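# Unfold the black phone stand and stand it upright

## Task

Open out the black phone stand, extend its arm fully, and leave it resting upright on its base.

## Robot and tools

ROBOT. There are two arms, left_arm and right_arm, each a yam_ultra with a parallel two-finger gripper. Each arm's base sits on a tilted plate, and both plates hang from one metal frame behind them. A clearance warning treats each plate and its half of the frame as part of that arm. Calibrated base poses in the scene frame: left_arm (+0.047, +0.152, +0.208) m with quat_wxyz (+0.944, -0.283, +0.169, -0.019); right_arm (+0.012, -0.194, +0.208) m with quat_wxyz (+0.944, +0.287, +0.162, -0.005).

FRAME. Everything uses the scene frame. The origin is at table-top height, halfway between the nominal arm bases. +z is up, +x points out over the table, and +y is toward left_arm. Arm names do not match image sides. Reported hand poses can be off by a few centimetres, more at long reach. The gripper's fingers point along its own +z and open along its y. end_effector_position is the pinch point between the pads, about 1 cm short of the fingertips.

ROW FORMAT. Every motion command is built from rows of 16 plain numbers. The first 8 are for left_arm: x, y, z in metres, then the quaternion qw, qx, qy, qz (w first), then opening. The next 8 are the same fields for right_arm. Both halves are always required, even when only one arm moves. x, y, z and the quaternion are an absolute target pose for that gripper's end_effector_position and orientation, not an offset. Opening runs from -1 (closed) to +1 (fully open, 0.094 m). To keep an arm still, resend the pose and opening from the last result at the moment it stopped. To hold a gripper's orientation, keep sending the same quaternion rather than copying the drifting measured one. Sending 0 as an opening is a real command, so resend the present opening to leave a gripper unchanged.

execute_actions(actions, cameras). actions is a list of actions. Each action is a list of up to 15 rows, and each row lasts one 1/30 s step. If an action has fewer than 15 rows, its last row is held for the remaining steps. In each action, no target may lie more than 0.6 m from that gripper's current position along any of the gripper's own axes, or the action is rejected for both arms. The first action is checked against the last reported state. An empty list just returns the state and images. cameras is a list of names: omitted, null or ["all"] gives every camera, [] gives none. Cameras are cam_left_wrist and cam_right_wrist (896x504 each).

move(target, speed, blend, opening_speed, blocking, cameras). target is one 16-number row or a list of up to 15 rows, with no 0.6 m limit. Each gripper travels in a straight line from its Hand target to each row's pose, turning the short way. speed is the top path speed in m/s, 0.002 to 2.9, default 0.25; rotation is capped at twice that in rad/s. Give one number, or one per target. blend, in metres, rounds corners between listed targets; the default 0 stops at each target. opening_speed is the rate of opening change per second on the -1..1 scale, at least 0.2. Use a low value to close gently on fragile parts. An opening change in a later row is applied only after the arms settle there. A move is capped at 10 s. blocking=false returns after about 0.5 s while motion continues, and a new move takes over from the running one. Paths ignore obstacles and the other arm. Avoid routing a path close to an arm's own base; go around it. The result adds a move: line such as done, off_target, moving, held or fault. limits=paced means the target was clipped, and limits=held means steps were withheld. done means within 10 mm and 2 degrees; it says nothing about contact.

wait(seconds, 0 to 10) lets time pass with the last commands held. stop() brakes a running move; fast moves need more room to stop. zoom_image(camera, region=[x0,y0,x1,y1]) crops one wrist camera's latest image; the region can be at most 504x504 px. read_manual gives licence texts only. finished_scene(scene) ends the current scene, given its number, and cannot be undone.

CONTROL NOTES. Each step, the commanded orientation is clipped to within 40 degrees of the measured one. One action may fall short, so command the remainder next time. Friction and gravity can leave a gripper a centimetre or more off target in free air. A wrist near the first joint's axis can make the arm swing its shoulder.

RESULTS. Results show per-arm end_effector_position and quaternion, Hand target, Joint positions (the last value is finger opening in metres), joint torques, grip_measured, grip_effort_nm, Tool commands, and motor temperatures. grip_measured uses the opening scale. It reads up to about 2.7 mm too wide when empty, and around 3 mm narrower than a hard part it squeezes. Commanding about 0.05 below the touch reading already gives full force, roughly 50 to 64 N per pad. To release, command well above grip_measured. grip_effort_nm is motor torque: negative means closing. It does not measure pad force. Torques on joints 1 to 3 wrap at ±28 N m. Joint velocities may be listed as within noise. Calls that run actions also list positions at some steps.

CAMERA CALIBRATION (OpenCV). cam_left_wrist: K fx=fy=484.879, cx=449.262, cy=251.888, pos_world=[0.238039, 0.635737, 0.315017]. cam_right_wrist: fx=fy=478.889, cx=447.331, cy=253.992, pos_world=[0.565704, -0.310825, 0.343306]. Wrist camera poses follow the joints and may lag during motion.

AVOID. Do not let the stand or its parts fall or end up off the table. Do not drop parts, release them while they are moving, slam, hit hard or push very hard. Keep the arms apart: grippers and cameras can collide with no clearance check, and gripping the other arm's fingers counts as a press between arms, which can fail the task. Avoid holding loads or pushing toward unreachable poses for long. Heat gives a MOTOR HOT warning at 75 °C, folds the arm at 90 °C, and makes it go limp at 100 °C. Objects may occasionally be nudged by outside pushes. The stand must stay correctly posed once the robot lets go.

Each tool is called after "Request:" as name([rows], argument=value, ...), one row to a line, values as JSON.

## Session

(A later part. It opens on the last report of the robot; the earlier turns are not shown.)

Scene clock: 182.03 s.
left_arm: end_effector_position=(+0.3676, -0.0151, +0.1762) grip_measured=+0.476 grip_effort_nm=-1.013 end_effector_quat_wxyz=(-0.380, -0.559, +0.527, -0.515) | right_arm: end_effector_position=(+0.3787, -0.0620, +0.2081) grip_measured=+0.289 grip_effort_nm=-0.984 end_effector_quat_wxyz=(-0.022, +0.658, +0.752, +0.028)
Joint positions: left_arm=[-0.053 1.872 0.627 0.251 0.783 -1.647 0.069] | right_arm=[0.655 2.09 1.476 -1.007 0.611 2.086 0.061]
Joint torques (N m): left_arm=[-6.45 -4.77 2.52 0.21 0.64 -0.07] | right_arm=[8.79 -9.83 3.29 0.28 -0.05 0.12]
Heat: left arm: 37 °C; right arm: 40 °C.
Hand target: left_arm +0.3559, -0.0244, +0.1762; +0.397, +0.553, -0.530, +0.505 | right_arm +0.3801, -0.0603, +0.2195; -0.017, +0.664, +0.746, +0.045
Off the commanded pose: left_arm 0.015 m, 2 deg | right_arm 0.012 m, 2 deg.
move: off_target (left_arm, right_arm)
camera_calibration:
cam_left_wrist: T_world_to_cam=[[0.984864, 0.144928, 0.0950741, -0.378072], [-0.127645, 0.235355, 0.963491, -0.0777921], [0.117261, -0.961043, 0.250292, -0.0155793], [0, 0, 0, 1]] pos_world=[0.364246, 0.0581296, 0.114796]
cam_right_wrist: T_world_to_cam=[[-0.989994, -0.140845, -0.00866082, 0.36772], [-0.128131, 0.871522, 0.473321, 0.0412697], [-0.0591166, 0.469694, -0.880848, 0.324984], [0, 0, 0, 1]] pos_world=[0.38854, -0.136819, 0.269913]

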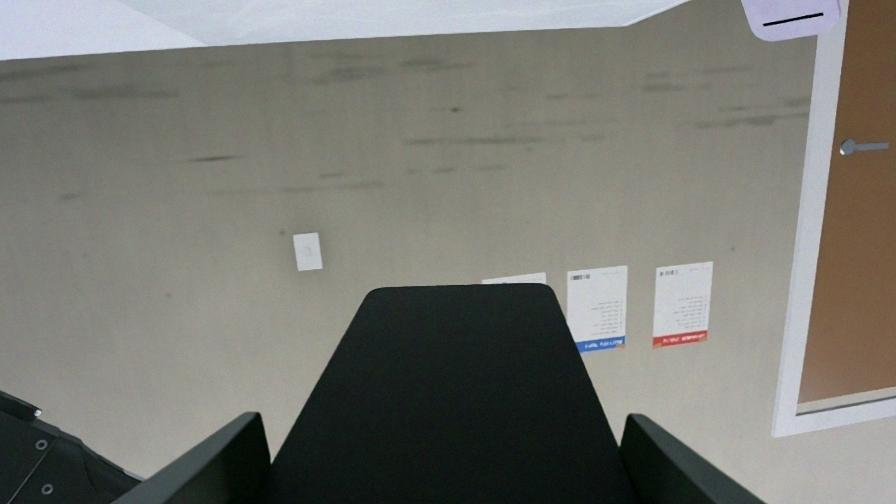

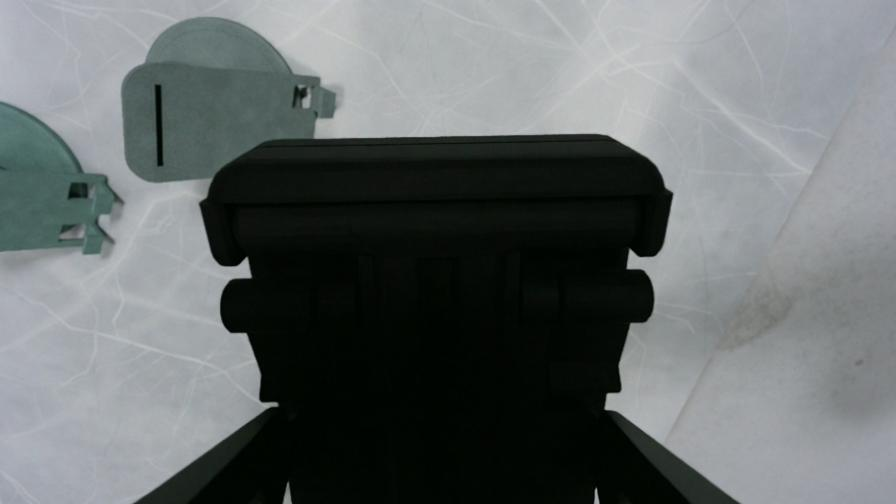

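Request:
move([
  [0.356,-0.025,0.176,0.3974,0.5527,-0.5301,0.5052,0.15,0.3801,-0.0705,0.238,-0.183,0.636,0.7295,0.168,0.1],
], speed=0.04)

Scene clock: 195.20 s.
left_arm: end_effector_position=(+0.3664, -0.0158, +0.1740) grip_measured=+0.475 grip_effort_nm=-1.018 end_effector_quat_wxyz=(-0.377, -0.562, +0.531, -0.510) | right_arm: end_effector_position=(+0.3770, -0.0661, +0.2317) grip_measured=+0.103 grip_effort_nm=-0.095 end_effector_quat_wxyz=(-0.185, +0.634, +0.735, +0.154)
Joint positions: left_arm=[-0.057 1.873 0.625 0.248 0.767 -1.647 0.069] | right_arm=[0.515 1.878 1.361 -0.893 0.207 1.857 0.052]
Joint torques (N m): left_arm=[-6.32 -4.7 2.65 0.27 0.8 -0.08] | right_arm=[5.75 -9.28 3.38 0.45 -0.44 -0.12]
Heat: left arm: 35 °C; right arm: 40 °C.
Hand target: left_arm +0.3559, -0.0245, +0.1761; +0.397, +0.553, -0.530, +0.505 | right_arm +0.3800, -0.0704, +0.2379; -0.183, +0.636, +0.730, +0.168
Off the commanded pose: left_arm 0.014 m, 3 deg | right_arm 0.008 m, 2 deg.
move: off_target (left_arm)
camera_calibration:
cam_left_wrist: T_world_to_cam=[[0.985593, 0.141145, 0.093191, -0.376645], [-0.123233, 0.221888, 0.967253, -0.0780977], [0.115845, -0.964802, 0.236085, -0.0124848], [0, 0, 0, 1]] pos_world=[0.363041, 0.0584451, 0.113588]
cam_right_wrist: T_world_to_cam=[[-0.987149, -0.15958, 0.00845084, 0.359356], [-0.0913639, 0.606977, 0.78945, -0.0712534], [-0.13111, 0.778533, -0.613756, 0.33319], [0, 0, 0, 1]] pos_world=[0.391913, -0.158804, 0.257712]

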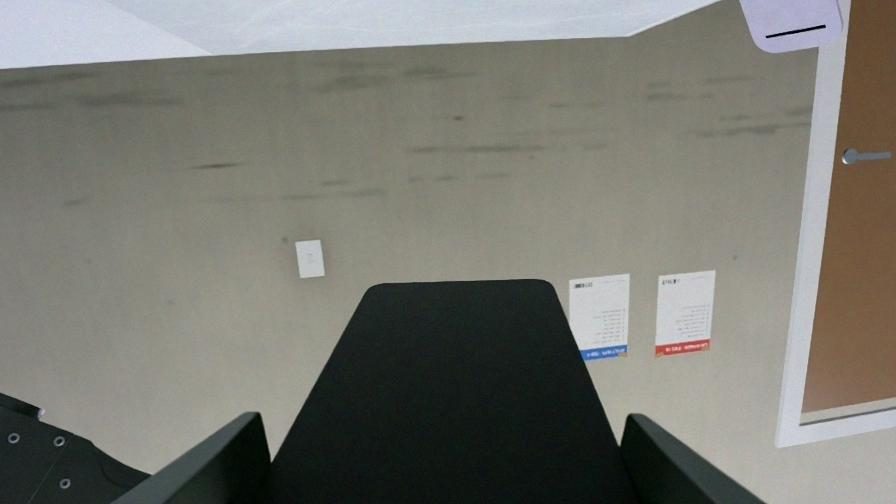

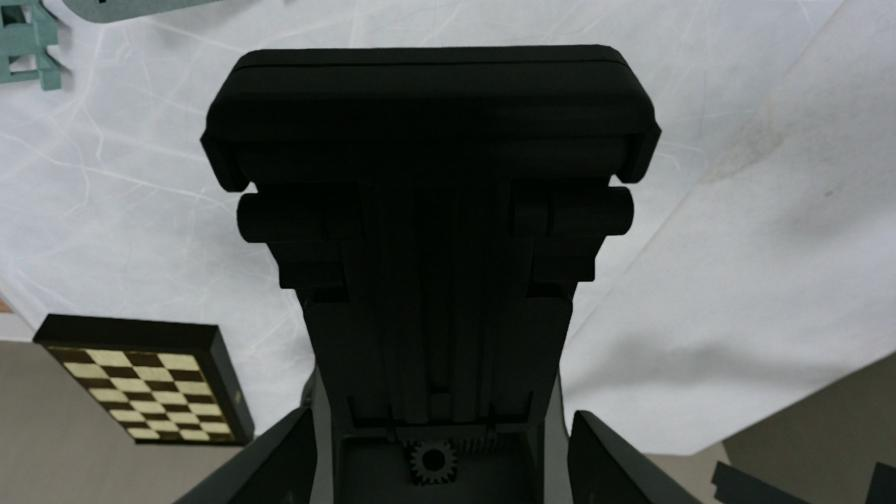

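Request:
move([
  [0.356,-0.025,0.176,0.3974,0.5527,-0.5301,0.5052,0.15,0.3801,-0.0705,0.245,-0.09,0.654,0.749,0.08,0.9],
  [0.356,-0.025,0.176,0.3974,0.5527,-0.5301,0.5052,0.15,0.370,-0.02,0.29,-0.05,0.654,0.75,0.06,0.9],
], speed=0.1)

Request:
zoom_image(camera="cam_right_wrist", region=[220, 104, 620, 504])

Scene clock: 205.53 s.
left_arm: end_effector_position=(+0.3664, -0.0158, +0.1740) grip_measured=+0.475 grip_effort_nm=-1.013 end_effector_quat_wxyz=(-0.378, -0.562, +0.531, -0.509) | right_arm: end_effector_position=(+0.3741, -0.0236, +0.2931) grip_measured=+0.897 grip_effort_nm=0.188 end_effector_quat_wxyz=(-0.072, +0.621, +0.773, +0.109)
Joint positions: left_arm=[-0.057 1.873 0.625 0.248 0.767 -1.648 0.069] | right_arm=[0.799 2.037 1.631 -1.14 0.475 2.086 0.089]
Joint torques (N m): left_arm=[-6.24 -4.64 2.63 0.27 0.81 -0.08] | right_arm=[7.77 -4.48 5.49 0.2 0.12 0.12]
Heat: left arm: 35 °C; right arm: 39 °C.
Hand target: left_arm +0.3559, -0.0246, +0.1761; +0.398, +0.553, -0.530, +0.505 | right_arm +0.3702, -0.0203, +0.2897; -0.063, +0.616, +0.780, +0.094
Off the commanded pose: left_arm 0.014 m, 3 deg | right_arm 0.006 m, 8 deg.
joint sent to its limit (right arm) — joint 6 (wrist roll), upper limit. The joint targets are off in orientation, not in position.
move: off_target (left_arm, right_arm)
camera_calibration:
cam_left_wrist: T_world_to_cam=[[0.985619, 0.141246, 0.0927637, -0.376611], [-0.122842, 0.221921, 0.967296, -0.0782464], [0.116041, -0.96478, 0.23608, -0.0125566], [0, 0, 0, 1]] pos_world=[0.36304, 0.058445, 0.113588]
cam_right_wrist: T_world_to_cam=[[-0.973532, -0.215009, -0.0775027, 0.381607], [-0.21575, 0.752663, 0.622053, -0.0466595], [-0.0754132, 0.62231, -0.77913, 0.361404], [0, 0, 0, 1]] pos_world=[0.388695, -0.107737, 0.340181]

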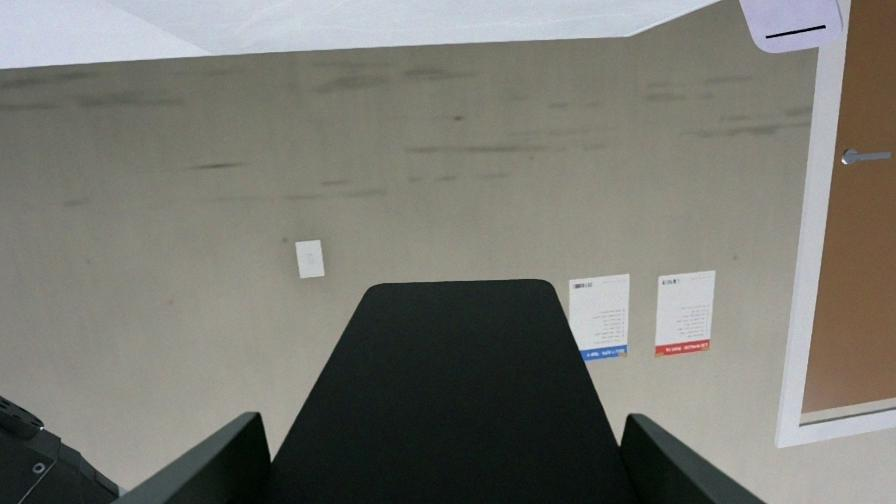

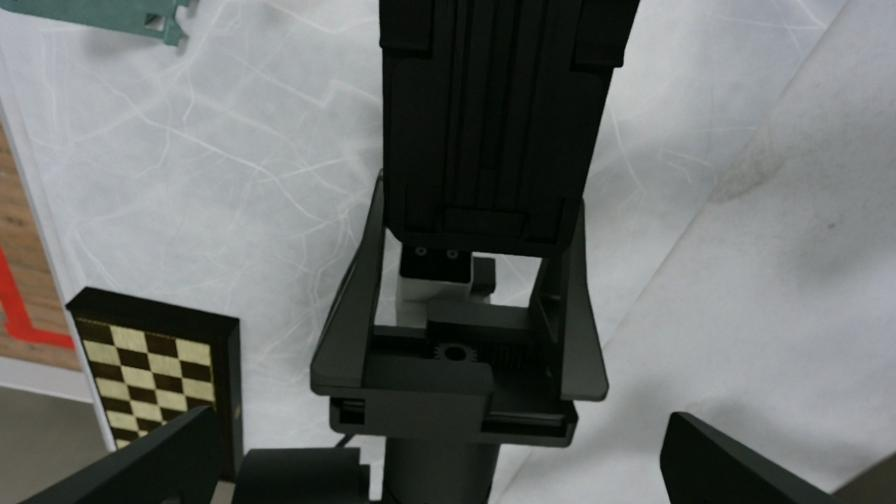

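Scaled by 1.260.

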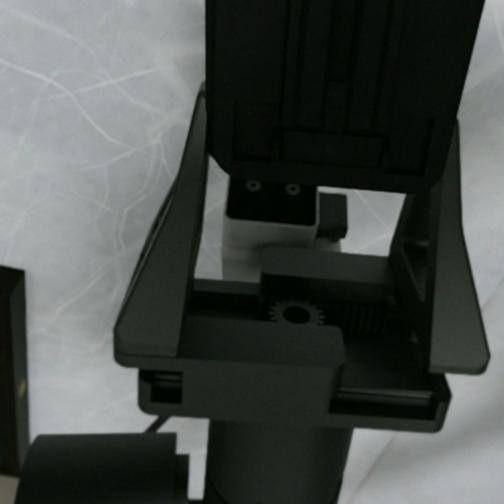

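Request:
move([
  [0.356,-0.025,0.176,0.3974,0.5527,-0.5301,0.5052,0.15,0.367,-0.043,0.24,-0.0985,0.65,0.748,0.0856,0.6],
], speed=0.1)

Scene clock: 215.07 s.
left_arm: end_effector_position=(+0.3664, -0.0158, +0.1740) grip_measured=+0.475 grip_effort_nm=-1.013 end_effector_quat_wxyz=(-0.378, -0.562, +0.531, -0.509) | right_arm: end_effector_position=(+0.3632, -0.0391, +0.2320) grip_measured=+0.603 grip_effort_nm=-0.095 end_effector_quat_wxyz=(-0.099, +0.646, +0.753, +0.070)
Joint positions: left_arm=[-0.057 1.873 0.625 0.248 0.767 -1.648 0.069] | right_arm=[0.682 2.037 1.467 -1.009 0.44 2.069 0.075]
Joint torques (N m): left_arm=[-6.22 -4.77 2.58 0.26 0.82 -0.09] | right_arm=[6.75 -9.88 3.41 0.35 -0.21 -0.13]
Heat: left arm: 34 °C; right arm: 37 °C.
Hand target: left_arm +0.3559, -0.0246, +0.1761; +0.398, +0.553, -0.530, +0.505 | right_arm +0.3670, -0.0430, +0.2398; -0.098, +0.650, +0.748, +0.085
Off the commanded pose: left_arm 0.014 m, 3 deg | right_arm 0.010 m, 2 deg.
move: off_target (left_arm)
camera_calibration:
cam_left_wrist: T_world_to_cam=[[0.985619, 0.141246, 0.0927637, -0.376611], [-0.122842, 0.221921, 0.967296, -0.0782464], [0.116041, -0.96478, 0.23608, -0.0125566], [0, 0, 0, 1]] pos_world=[0.36304, 0.058445, 0.113588]
cam_right_wrist: T_world_to_cam=[[-0.98599, -0.164911, 0.0250652, 0.345579], [-0.114313, 0.777466, 0.618449, -0.034377], [-0.121477, 0.60692, -0.785425, 0.340232], [0, 0, 0, 1]] pos_world=[0.378138, -0.122776, 0.279825]

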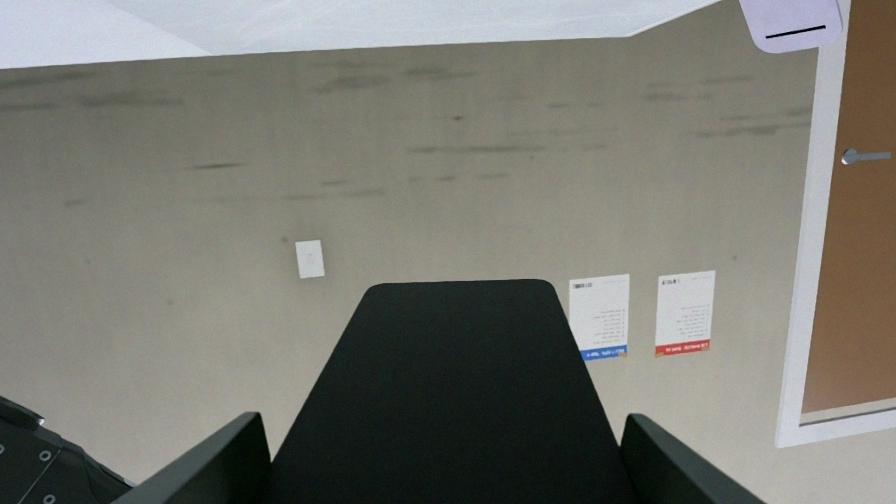

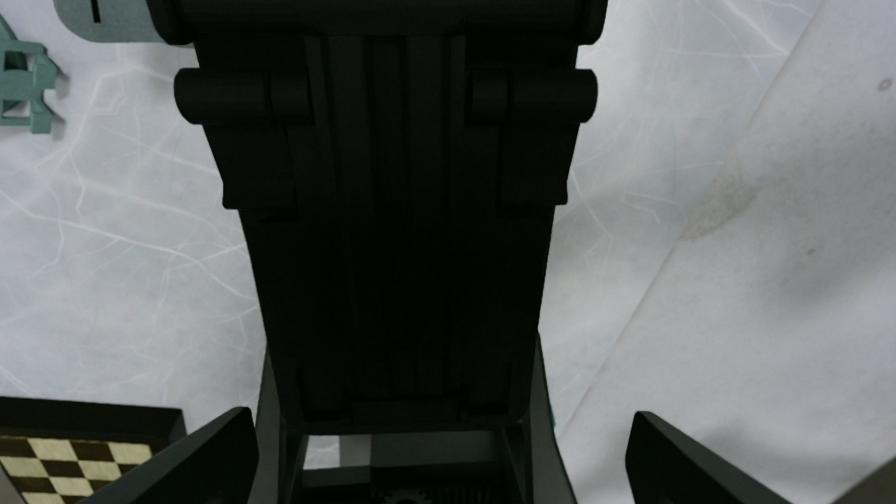

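Request:
move([
  [0.356,-0.025,0.176,0.3974,0.5527,-0.5301,0.5052,0.15,0.376,-0.050,0.222,-0.0985,0.65,0.748,0.0856,0.6],
  [0.356,-0.025,0.176,0.3974,0.5527,-0.5301,0.5052,0.15,0.376,-0.050,0.222,-0.0985,0.65,0.748,0.0856,0.45],
], speed=0.06)

Scene clock: 220.97 s.
left_arm: end_effector_position=(+0.3664, -0.0157, +0.1739) grip_measured=+0.475 grip_effort_nm=-1.018 end_effector_quat_wxyz=(-0.377, -0.562, +0.531, -0.509) | right_arm: end_effector_position=(+0.3735, -0.0466, +0.2174) grip_measured=+0.453 grip_effort_nm=-0.095 end_effector_quat_wxyz=(-0.099, +0.647, +0.752, +0.075)
Joint positions: left_arm=[-0.057 1.873 0.625 0.248 0.767 -1.648 0.069] | right_arm=[0.631 2.037 1.45 -0.957 0.437 2.011 0.068]
Joint torques (N m): left_arm=[-6.19 -4.74 2.59 0.28 0.78 -0.08] | right_arm=[6.43 -9.29 3.1 0.37 -0.21 -0.13]
Heat: left arm: 34 °C; right arm: 37 °C.
Hand target: left_arm +0.3559, -0.0245, +0.1761; +0.397, +0.553, -0.530, +0.505 | right_arm +0.3759, -0.0500, +0.2219; -0.099, +0.650, +0.748, +0.085
Off the commanded pose: left_arm 0.014 m, 3 deg | right_arm 0.006 m, 1 deg.
move: off_target (left_arm)
camera_calibration:
cam_left_wrist: T_world_to_cam=[[0.985608, 0.141308, 0.0927816, -0.376613], [-0.122836, 0.221603, 0.967369, -0.0782382], [0.116136, -0.964844, 0.235771, -0.0125521], [0, 0, 0, 1]] pos_world=[0.36304, 0.0584454, 0.113587]
cam_right_wrist: T_world_to_cam=[[-0.986769, -0.161164, 0.0176873, 0.356956], [-0.115115, 0.773253, 0.623561, -0.0193787], [-0.114173, 0.613275, -0.781574, 0.331202], [0, 0, 0, 1]] pos_world=[0.387817, -0.130605, 0.264629]

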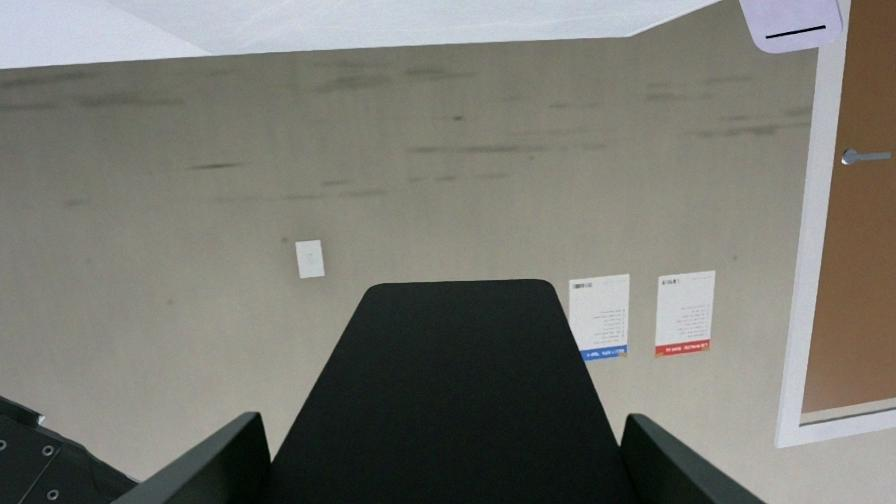

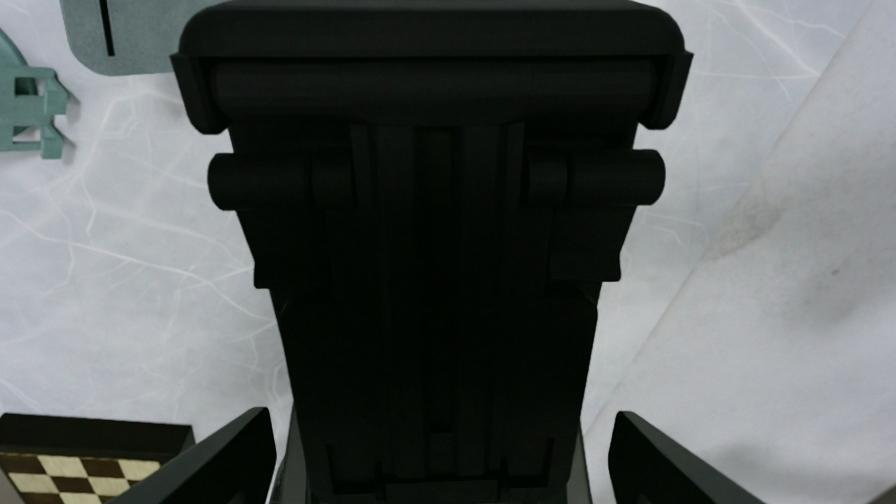

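Request:
move([
  [0.356,-0.025,0.176,0.3974,0.5527,-0.5301,0.5052,0.15,0.377,-0.057,0.208,-0.0985,0.65,0.748,0.0856,0.45],
], speed=0.04)

Request:
zoom_image(camera="cam_right_wrist", region=[200, 204, 500, 504])

Scene clock: 225.07 s.
left_arm: end_effector_position=(+0.3668, -0.0150, +0.1706) grip_measured=+0.475 grip_effort_nm=-1.013 end_effector_quat_wxyz=(-0.373, -0.568, +0.533, -0.504) | right_arm: end_effector_position=(+0.3725, -0.0503, +0.2042) grip_measured=+0.453 grip_effort_nm=-0.095 end_effector_quat_wxyz=(-0.103, +0.644, +0.754, +0.076)
Joint positions: left_arm=[-0.057 1.873 0.625 0.248 0.748 -1.65 0.069] | right_arm=[0.6 2.032 1.409 -0.907 0.427 1.971 0.068]
Joint torques (N m): left_arm=[-6.16 -4.68 2.61 0.28 1.02 -0.02] | right_arm=[5.93 -9.47 2.95 0.35 -0.09 -0.1]
Heat: left arm: 34 °C; right arm: 36 °C.
Hand target: left_arm +0.3560, -0.0244, +0.1760; +0.397, +0.553, -0.530, +0.505 | right_arm +0.3769, -0.0570, +0.2078; -0.099, +0.650, +0.748, +0.085
Off the commanded pose: left_arm 0.016 m, 3 deg | right_arm 0.009 m, 2 deg.
move: off_target (left_arm)
camera_calibration:
cam_left_wrist: T_world_to_cam=[[0.98561, 0.143299, 0.0896544, -0.376164], [-0.118009, 0.203587, 0.971919, -0.0780042], [0.121022, -0.968513, 0.217568, -0.00982779], [0, 0, 0, 1]] pos_world=[0.362736, 0.0602662, 0.111677]
cam_right_wrist: T_world_to_cam=[[-0.985457, -0.168666, 0.0206394, 0.354113], [-0.118201, 0.767678, 0.629841, -0.00875042], [-0.122077, 0.618242, -0.77645, 0.325228], [0, 0, 0, 1]] pos_world=[0.387632, -0.134625, 0.250726]

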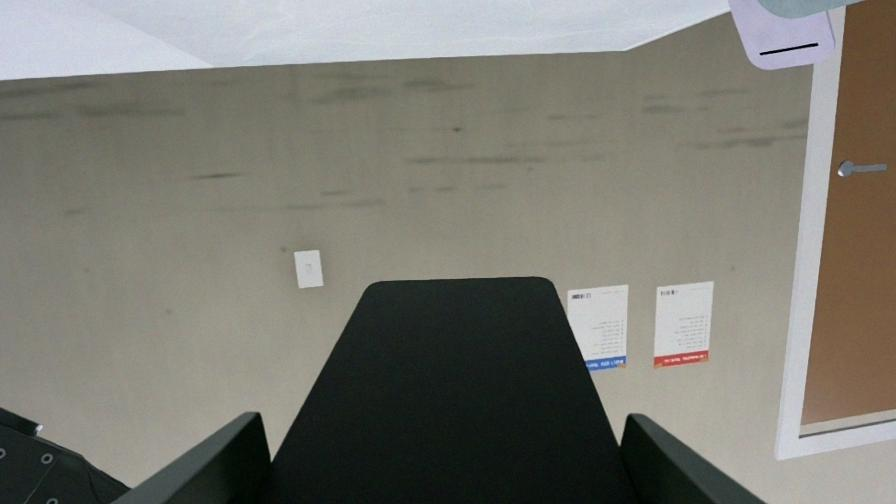

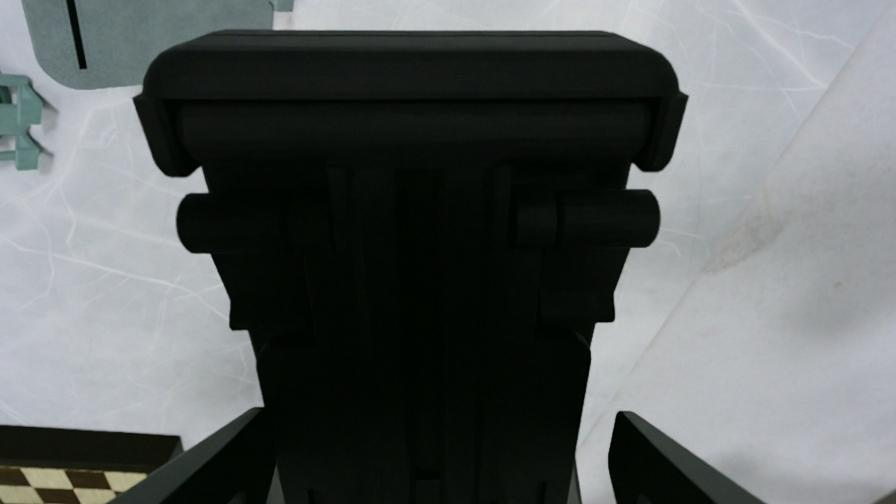

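Scaled by 1.680.

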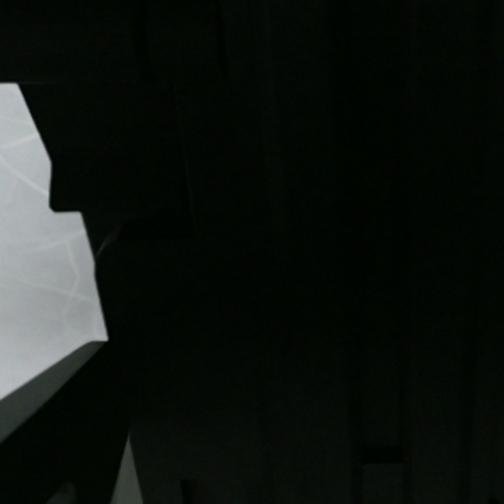

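Request:
move([
  [0.356,-0.025,0.176,0.3974,0.5527,-0.5301,0.5052,0.15,0.377,-0.057,0.210,-0.0985,0.65,0.748,0.0856,0.45],
  [0.356,-0.025,0.176,0.3974,0.5527,-0.5301,0.5052,0.15,0.377,-0.057,0.210,-0.0985,0.65,0.748,0.0856,0.05],
], speed=0.04, opening_speed=0.4)

Scene clock: 228.83 s.
left_arm: end_effector_position=(+0.3656, -0.0151, +0.1704) grip_measured=+0.475 grip_effort_nm=-1.018 end_effector_quat_wxyz=(-0.375, -0.569, +0.533, -0.501) | right_arm: end_effector_position=(+0.3737, -0.0495, +0.2043) grip_measured=+0.053 grip_effort_nm=-0.095 end_effector_quat_wxyz=(-0.103, +0.645, +0.753, +0.079)
Joint positions: left_arm=[-0.057 1.873 0.625 0.241 0.748 -1.651 0.069] | right_arm=[0.6 2.032 1.409 -0.901 0.426 1.971 0.049]
Joint torques (N m): left_arm=[-6.2 -4.78 2.65 0.35 1.03 -0.04] | right_arm=[6.08 -9.76 3.48 0.17 -0.13 -0.09]
Heat: left arm: 34 °C; right arm: 36 °C.
Hand target: left_arm +0.3559, -0.0245, +0.1760; +0.397, +0.553, -0.530, +0.505 | right_arm +0.3769, -0.0569, +0.2097; -0.099, +0.650, +0.748, +0.085
Off the commanded pose: left_arm 0.015 m, 3 deg | right_arm 0.010 m, 1 deg.
move: off_target (left_arm)
camera_calibration:
cam_left_wrist: T_world_to_cam=[[0.986602, 0.139873, 0.0839733, -0.374353], [-0.111711, 0.204084, 0.972559, -0.080223], [0.118897, -0.968909, 0.216976, -0.00884341], [0, 0, 0, 1]] pos_world=[0.361427, 0.0601656, 0.111376]
cam_right_wrist: T_world_to_cam=[[-0.986098, -0.165358, 0.0163333, 0.356662], [-0.118005, 0.766117, 0.631775, -0.0098285], [-0.116982, 0.621065, -0.77498, 0.322905], [0, 0, 0, 1]] pos_world=[0.388318, -0.134039, 0.250629]

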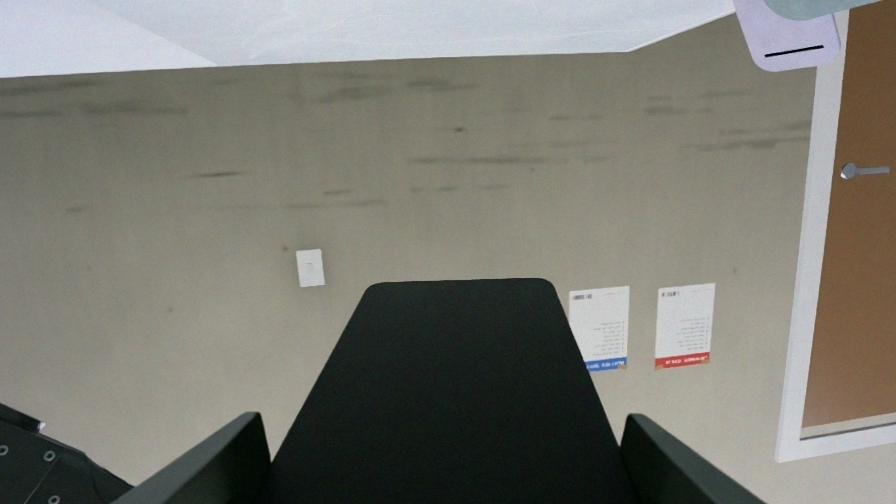

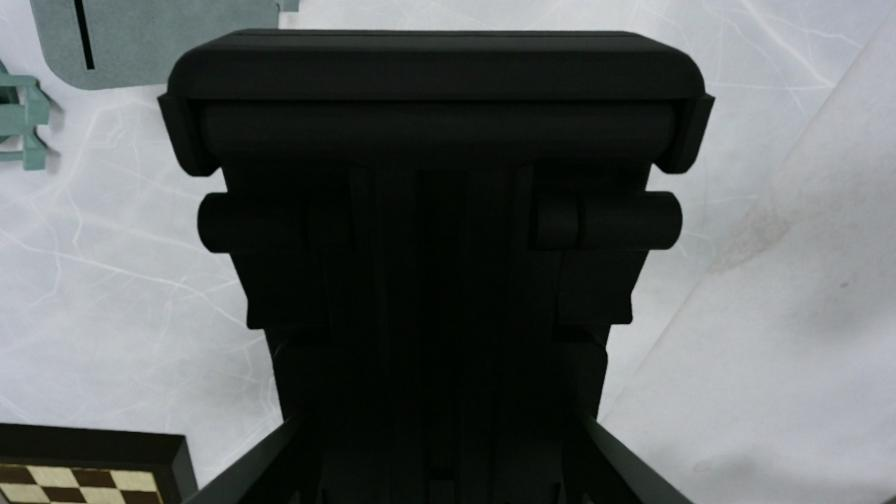

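Request:
move([
  [0.356,-0.025,0.176,0.3974,0.5527,-0.5301,0.5052,0.15,0.377,-0.057,0.225,-0.0985,0.65,0.748,0.0856,0.05],
  [0.356,-0.025,0.176,0.3974,0.5527,-0.5301,0.5052,0.15,0.377,-0.057,0.225,-0.0985,0.65,0.748,0.0856,0.75],
  [0.356,-0.025,0.176,0.3974,0.5527,-0.5301,0.5052,0.15,0.377,-0.057,0.210,-0.0985,0.65,0.748,0.0856,0.75],
], speed=0.05)

Scene clock: 236.20 s.
left_arm: end_effector_position=(+0.3655, -0.0152, +0.1706) grip_measured=+0.475 grip_effort_nm=-1.013 end_effector_quat_wxyz=(-0.376, -0.568, +0.533, -0.502) | right_arm: end_effector_position=(+0.3738, -0.0525, +0.2074) grip_measured=+0.747 grip_effort_nm=0.193 end_effector_quat_wxyz=(-0.103, +0.646, +0.752, +0.078)
Joint positions: left_arm=[-0.057 1.873 0.625 0.241 0.749 -1.651 0.069] | right_arm=[0.6 2.022 1.412 -0.915 0.426 1.975 0.082]
Joint torques (N m): left_arm=[-6.19 -4.7 2.62 0.32 0.97 -0.04] | right_arm=[6.06 -8.95 3.21 0.3 -0.14 -0.11]
Heat: left arm: 34 °C; right arm: 37 °C.
Hand target: left_arm +0.3559, -0.0245, +0.1761; +0.397, +0.553, -0.530, +0.505 | right_arm +0.3769, -0.0570, +0.2099; -0.099, +0.650, +0.748, +0.085
Off the commanded pose: left_arm 0.015 m, 3 deg | right_arm 0.006 m, 1 deg.
move: off_target (left_arm); target 2's new opening was sent with right_arm's hand 0.017 m and 2 deg from that target
camera_calibration:
cam_left_wrist: T_world_to_cam=[[0.986616, 0.139751, 0.0840133, -0.374344], [-0.111908, 0.205588, 0.972219, -0.0803583], [0.118597, -0.968609, 0.218475, -0.0091594], [0, 0, 0, 1]] pos_world=[0.361428, 0.0599639, 0.111577]
cam_right_wrist: T_world_to_cam=[[-0.986605, -0.1621, 0.0182788, 0.356187], [-0.114318, 0.766987, 0.631397, -0.010855], [-0.116369, 0.62085, -0.775244, 0.326974], [0, 0, 0, 1]] pos_world=[0.388225, -0.136938, 0.253828]

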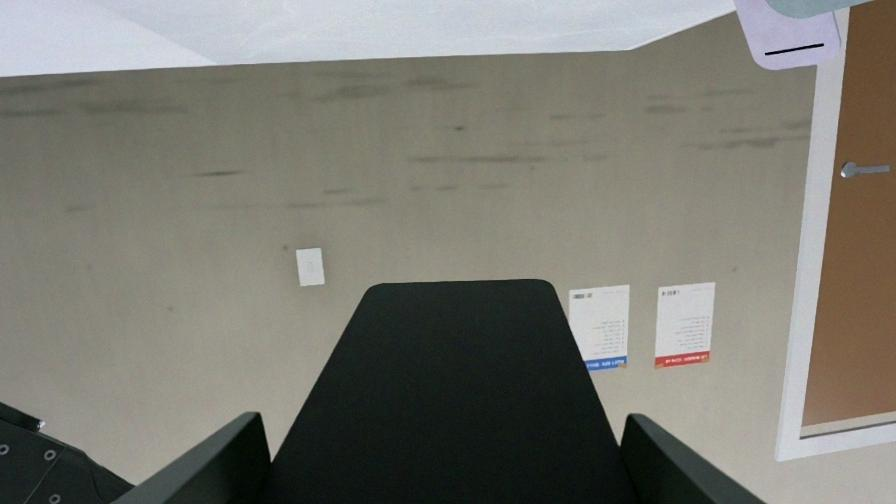

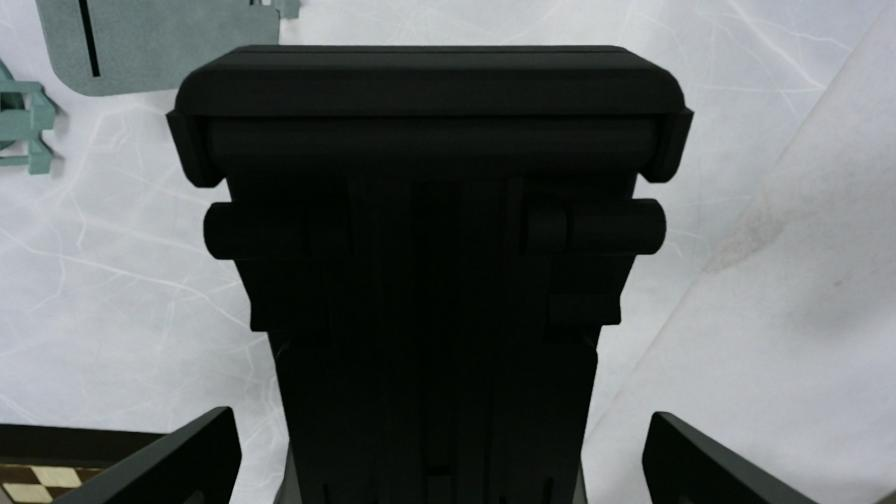

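Request:
move([
  [0.356,-0.025,0.176,0.3974,0.5527,-0.5301,0.5052,0.15,0.377,-0.056,0.201,-0.0985,0.65,0.748,0.0856,0.75],
  [0.356,-0.025,0.176,0.3974,0.5527,-0.5301,0.5052,0.15,0.377,-0.056,0.201,-0.0985,0.65,0.748,0.0856,0.1],
], speed=0.05, opening_speed=0.6)

Scene clock: 241.40 s.
left_arm: end_effector_position=(+0.3633, -0.0159, +0.1695) grip_measured=+0.475 grip_effort_nm=-1.018 end_effector_quat_wxyz=(-0.377, -0.568, +0.534, -0.500) | right_arm: end_effector_position=(+0.3776, -0.0521, +0.2012) grip_measured=+0.103 grip_effort_nm=-0.110 end_effector_quat_wxyz=(-0.100, +0.650, +0.749, +0.086)
Joint positions: left_arm=[-0.057 1.877 0.623 0.24 0.748 -1.648 0.069] | right_arm=[0.587 2.022 1.393 -0.871 0.427 1.959 0.052]
Joint torques (N m): left_arm=[-6.28 -4.86 2.73 0.32 1.02 -0.07] | right_arm=[6.32 -7.98 3.14 0.29 -0.16 -0.08]
Heat: left arm: 34 °C; right arm: 37 °C.
Hand target: left_arm +0.3558, -0.0246, +0.1760; +0.398, +0.553, -0.530, +0.505 | right_arm +0.3769, -0.0559, +0.2010; -0.099, +0.650, +0.748, +0.086
Off the commanded pose: left_arm 0.013 m, 3 deg | right_arm 0.004 m, 0 deg.
move: off_target (left_arm)
camera_calibration:
cam_left_wrist: T_world_to_cam=[[0.987512, 0.135148, 0.0809639, -0.371909], [-0.10781, 0.204967, 0.972813, -0.0809882], [0.114879, -0.969393, 0.216977, -0.00773483], [0, 0, 0, 1]] pos_world=[0.359421, 0.0593646, 0.110576]
cam_right_wrist: T_world_to_cam=[[-0.988469, -0.151367, 0.00406177, 0.364308], [-0.114335, 0.763691, 0.635377, -0.00761211], [-0.0992768, 0.627586, -0.772192, 0.315698], [0, 0, 0, 1]] pos_world=[0.390579, -0.137171, 0.247137]

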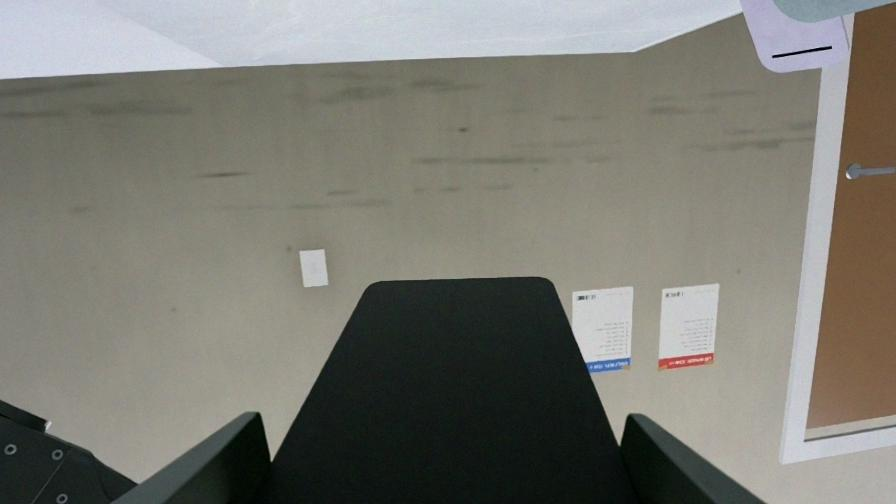

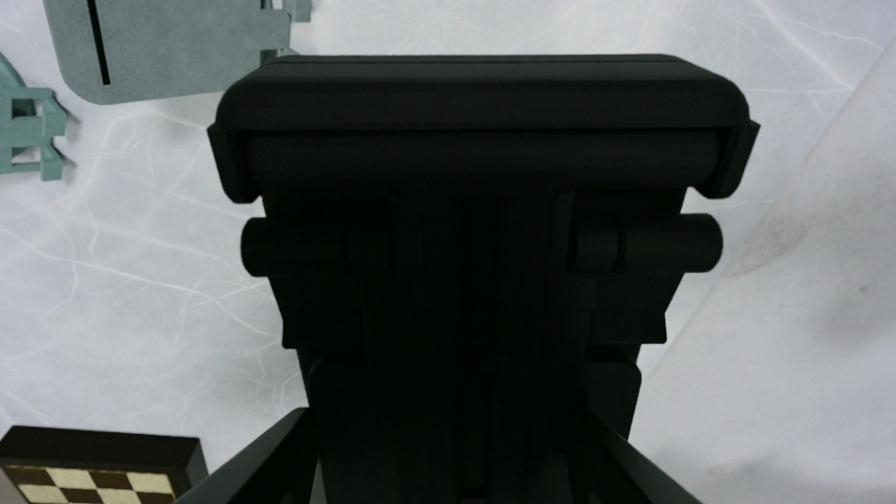

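Request:
move([
  [0.356,-0.025,0.176,0.3974,0.5527,-0.5301,0.5052,0.15,0.377,-0.057,0.225,-0.0985,0.65,0.748,0.0856,0.1],
  [0.356,-0.025,0.176,0.3974,0.5527,-0.5301,0.5052,0.15,0.37,-0.056,0.225,-0.0985,0.65,0.748,0.0856,0.95],
  [0.356,-0.025,0.176,0.3974,0.5527,-0.5301,0.5052,0.15,0.370,-0.056,0.194,-0.0985,0.65,0.748,0.0856,0.95],
], speed=0.05)

Scene clock: 247.00 s.
left_arm: end_effector_position=(+0.3633, -0.0160, +0.1699) grip_measured=+0.475 grip_effort_nm=-1.018 end_effector_quat_wxyz=(-0.378, -0.568, +0.533, -0.500) | right_arm: end_effector_position=(+0.3695, -0.0542, +0.1946) grip_measured=+0.947 grip_effort_nm=0.193 end_effector_quat_wxyz=(-0.101, +0.650, +0.749, +0.083)
Joint positions: left_arm=[-0.057 1.877 0.623 0.24 0.751 -1.648 0.069] | right_arm=[0.582 2.008 1.345 -0.841 0.427 1.957 0.091]
Joint torques (N m): left_arm=[-6.19 -5 2.82 0.32 0.97 -0.07] | right_arm=[6.32 -7.82 3.02 0.37 -0.13 -0.07]
Heat: left arm: 34 °C; right arm: 37 °C.
Hand target: left_arm +0.3558, -0.0246, +0.1760; +0.398, +0.553, -0.530, +0.505 | right_arm +0.3700, -0.0560, +0.1940; -0.099, +0.650, +0.748, +0.085
Off the commanded pose: left_arm 0.013 m, 3 deg | right_arm 0.002 m, 0 deg.
move: off_target (left_arm); target 2's new opening was sent with right_arm's hand 0.012 m and 0 deg from that target
camera_calibration:
cam_left_wrist: T_world_to_cam=[[0.987549, 0.134885, 0.0809495, -0.371795], [-0.107991, 0.207108, 0.972339, -0.0811625], [0.114389, -0.968975, 0.219096, -0.00804649], [0, 0, 0, 1]] pos_world=[0.359322, 0.0591621, 0.110777]
cam_right_wrist: T_world_to_cam=[[-0.988272, -0.152402, 0.00960559, 0.354802], [-0.111931, 0.765748, 0.633326, -0.00313253], [-0.103875, 0.624823, -0.773826, 0.312935], [0, 0, 0, 1]] pos_world=[0.382796, -0.139058, 0.240733]

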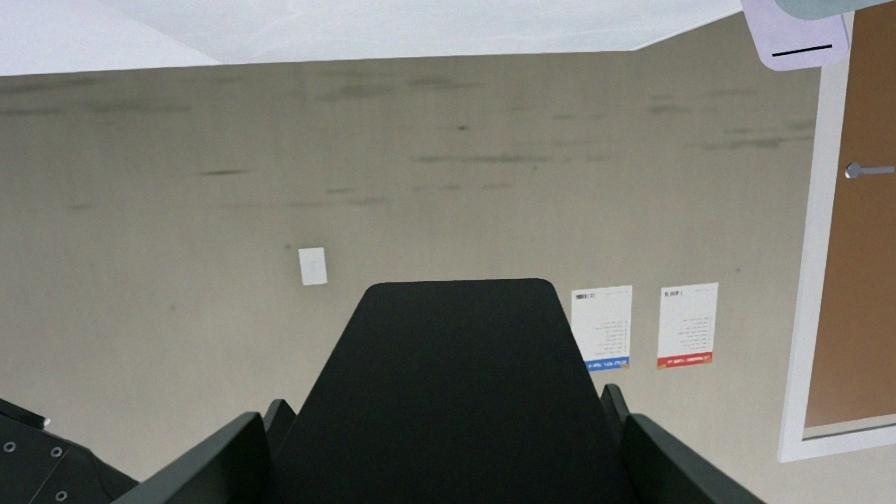

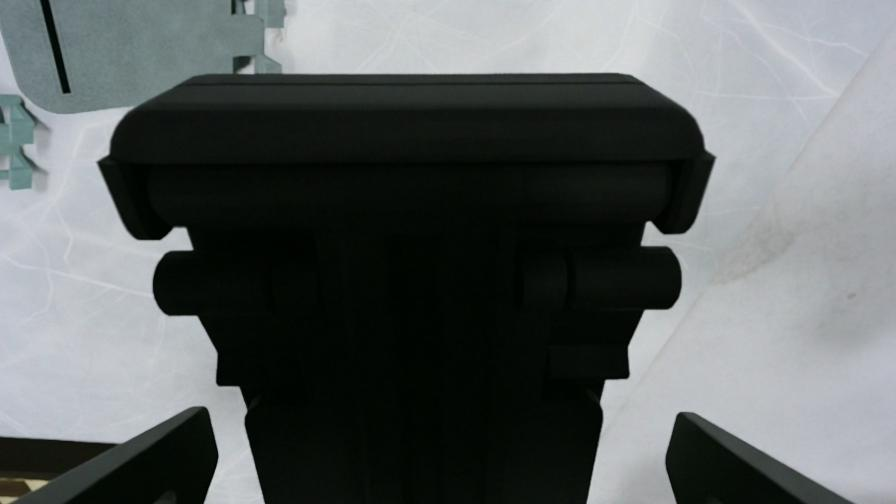

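Request:
move([
  [0.356,-0.025,0.176,0.3974,0.5527,-0.5301,0.5052,0.15,0.374,-0.056,0.204,-0.0985,0.65,0.748,0.0856,0.95],
], speed=0.05)

Request:
zoom_image(camera="cam_left_wrist", region=[200, 300, 400, 504])

Scene clock: 251.93 s.
left_arm: end_effector_position=(+0.3633, -0.0160, +0.1699) grip_measured=+0.475 grip_effort_nm=-1.013 end_effector_quat_wxyz=(-0.378, -0.568, +0.533, -0.500) | right_arm: end_effector_position=(+0.3726, -0.0547, +0.1973) grip_measured=+0.947 grip_effort_nm=0.193 end_effector_quat_wxyz=(-0.100, +0.650, +0.748, +0.085)
Joint positions: left_arm=[-0.057 1.877 0.623 0.24 0.751 -1.648 0.069] | right_arm=[0.582 2.008 1.359 -0.851 0.427 1.956 0.091]
Joint torques (N m): left_arm=[-6.09 -4.93 2.84 0.31 0.97 -0.05] | right_arm=[7.09 -7.77 4.93 0.02 -0.13 0.06]
Heat: left arm: 34 °C; right arm: 37 °C.
Hand target: left_arm +0.3558, -0.0246, +0.1760; +0.398, +0.553, -0.530, +0.505 | right_arm +0.3739, -0.0560, +0.2039; -0.099, +0.650, +0.748, +0.086
Off the commanded pose: left_arm 0.013 m, 3 deg | right_arm 0.007 m, 0 deg.
move: off_target (left_arm)
camera_calibration:
cam_left_wrist: T_world_to_cam=[[0.987549, 0.134885, 0.0809495, -0.371795], [-0.107991, 0.207108, 0.972339, -0.0811625], [0.114389, -0.968975, 0.219096, -0.00804649], [0, 0, 0, 1]] pos_world=[0.359322, 0.0591621, 0.110777]
cam_right_wrist: T_world_to_cam=[[-0.988662, -0.150031, 0.00624838, 0.35864], [-0.112044, 0.764762, 0.634496, -0.0043924], [-0.0999726, 0.626602, -0.772901, 0.314127], [0, 0, 0, 1]] pos_world=[0.385485, -0.139667, 0.243335]

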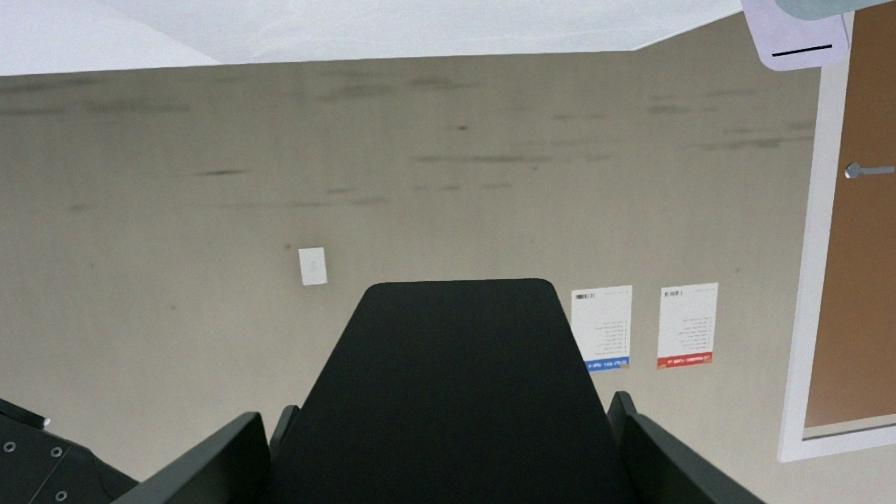

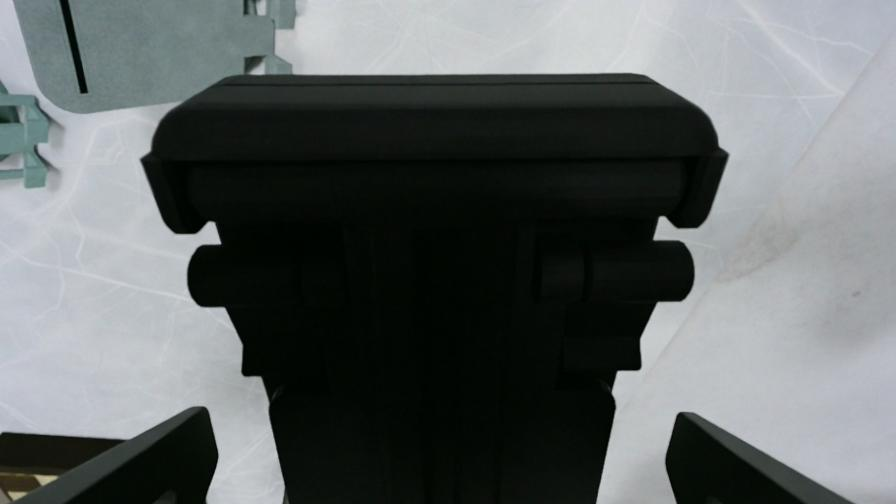

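Scaled by 2.471.

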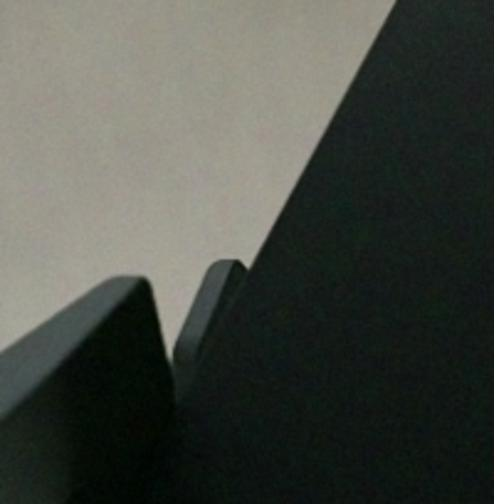

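Request:
move([
  [0.356,-0.025,0.176,0.3974,0.5527,-0.5301,0.5052,0.15,0.3745,-0.056,0.208,-0.0985,0.65,0.748,0.0856,0.95],
  [0.356,-0.025,0.176,0.3974,0.5527,-0.5301,0.5052,0.15,0.3745,-0.056,0.208,-0.0985,0.65,0.748,0.0856,0.1],
], speed=0.05, opening_speed=0.5)

Scene clock: 256.87 s.
left_arm: end_effector_position=(+0.3634, -0.0159, +0.1699) grip_measured=+0.475 grip_effort_nm=-1.018 end_effector_quat_wxyz=(-0.378, -0.568, +0.533, -0.500) | right_arm: end_effector_position=(+0.3729, -0.0562, +0.1990) grip_measured=+0.311 grip_effort_nm=-0.984 end_effector_quat_wxyz=(-0.101, +0.649, +0.750, +0.082)
Joint positions: left_arm=[-0.057 1.877 0.623 0.24 0.751 -1.648 0.069] | right_arm=[0.582 2.008 1.369 -0.868 0.427 1.956 0.062]
Joint torques (N m): left_arm=[-6.15 -4.88 2.81 0.32 0.99 -0.08] | right_arm=[7.86 -8.09 4.94 0.02 -0.14 0.12]
Heat: left arm: 34 °C; right arm: 36 °C.
Hand target: left_arm +0.3559, -0.0246, +0.1760; +0.398, +0.553, -0.530, +0.505 | right_arm +0.3745, -0.0560, +0.2079; -0.099, +0.650, +0.748, +0.086
Off the commanded pose: left_arm 0.013 m, 3 deg | right_arm 0.009 m, 1 deg.
move: off_target (left_arm)
camera_calibration:
cam_left_wrist: T_world_to_cam=[[0.987492, 0.135076, 0.081332, -0.371927], [-0.108413, 0.207135, 0.972287, -0.0809956], [0.114486, -0.968942, 0.219188, -0.00810528], [0, 0, 0, 1]] pos_world=[0.359422, 0.0591621, 0.110777]
cam_right_wrist: T_world_to_cam=[[-0.988013, -0.153984, 0.0108743, 0.357297], [-0.112432, 0.766089, 0.632824, -0.00383646], [-0.105776, 0.624016, -0.774219, 0.31876], [0, 0, 0, 1]] pos_world=[0.3863, -0.140954, 0.245333]

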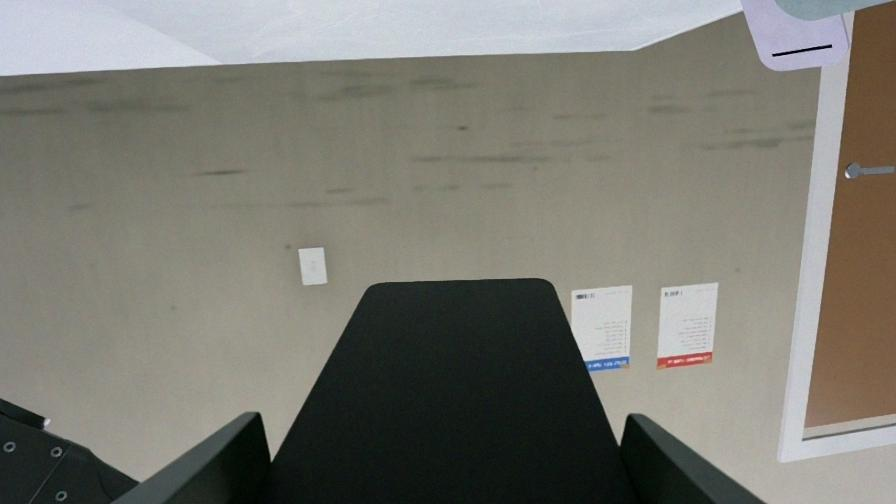

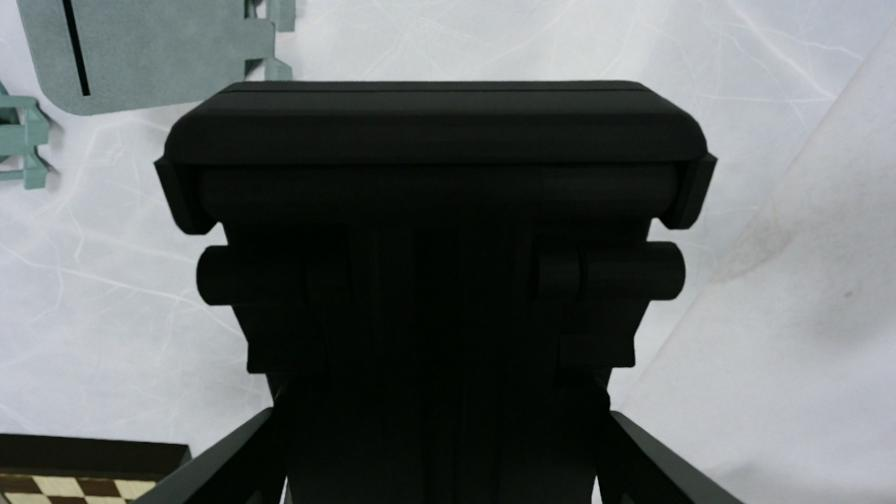

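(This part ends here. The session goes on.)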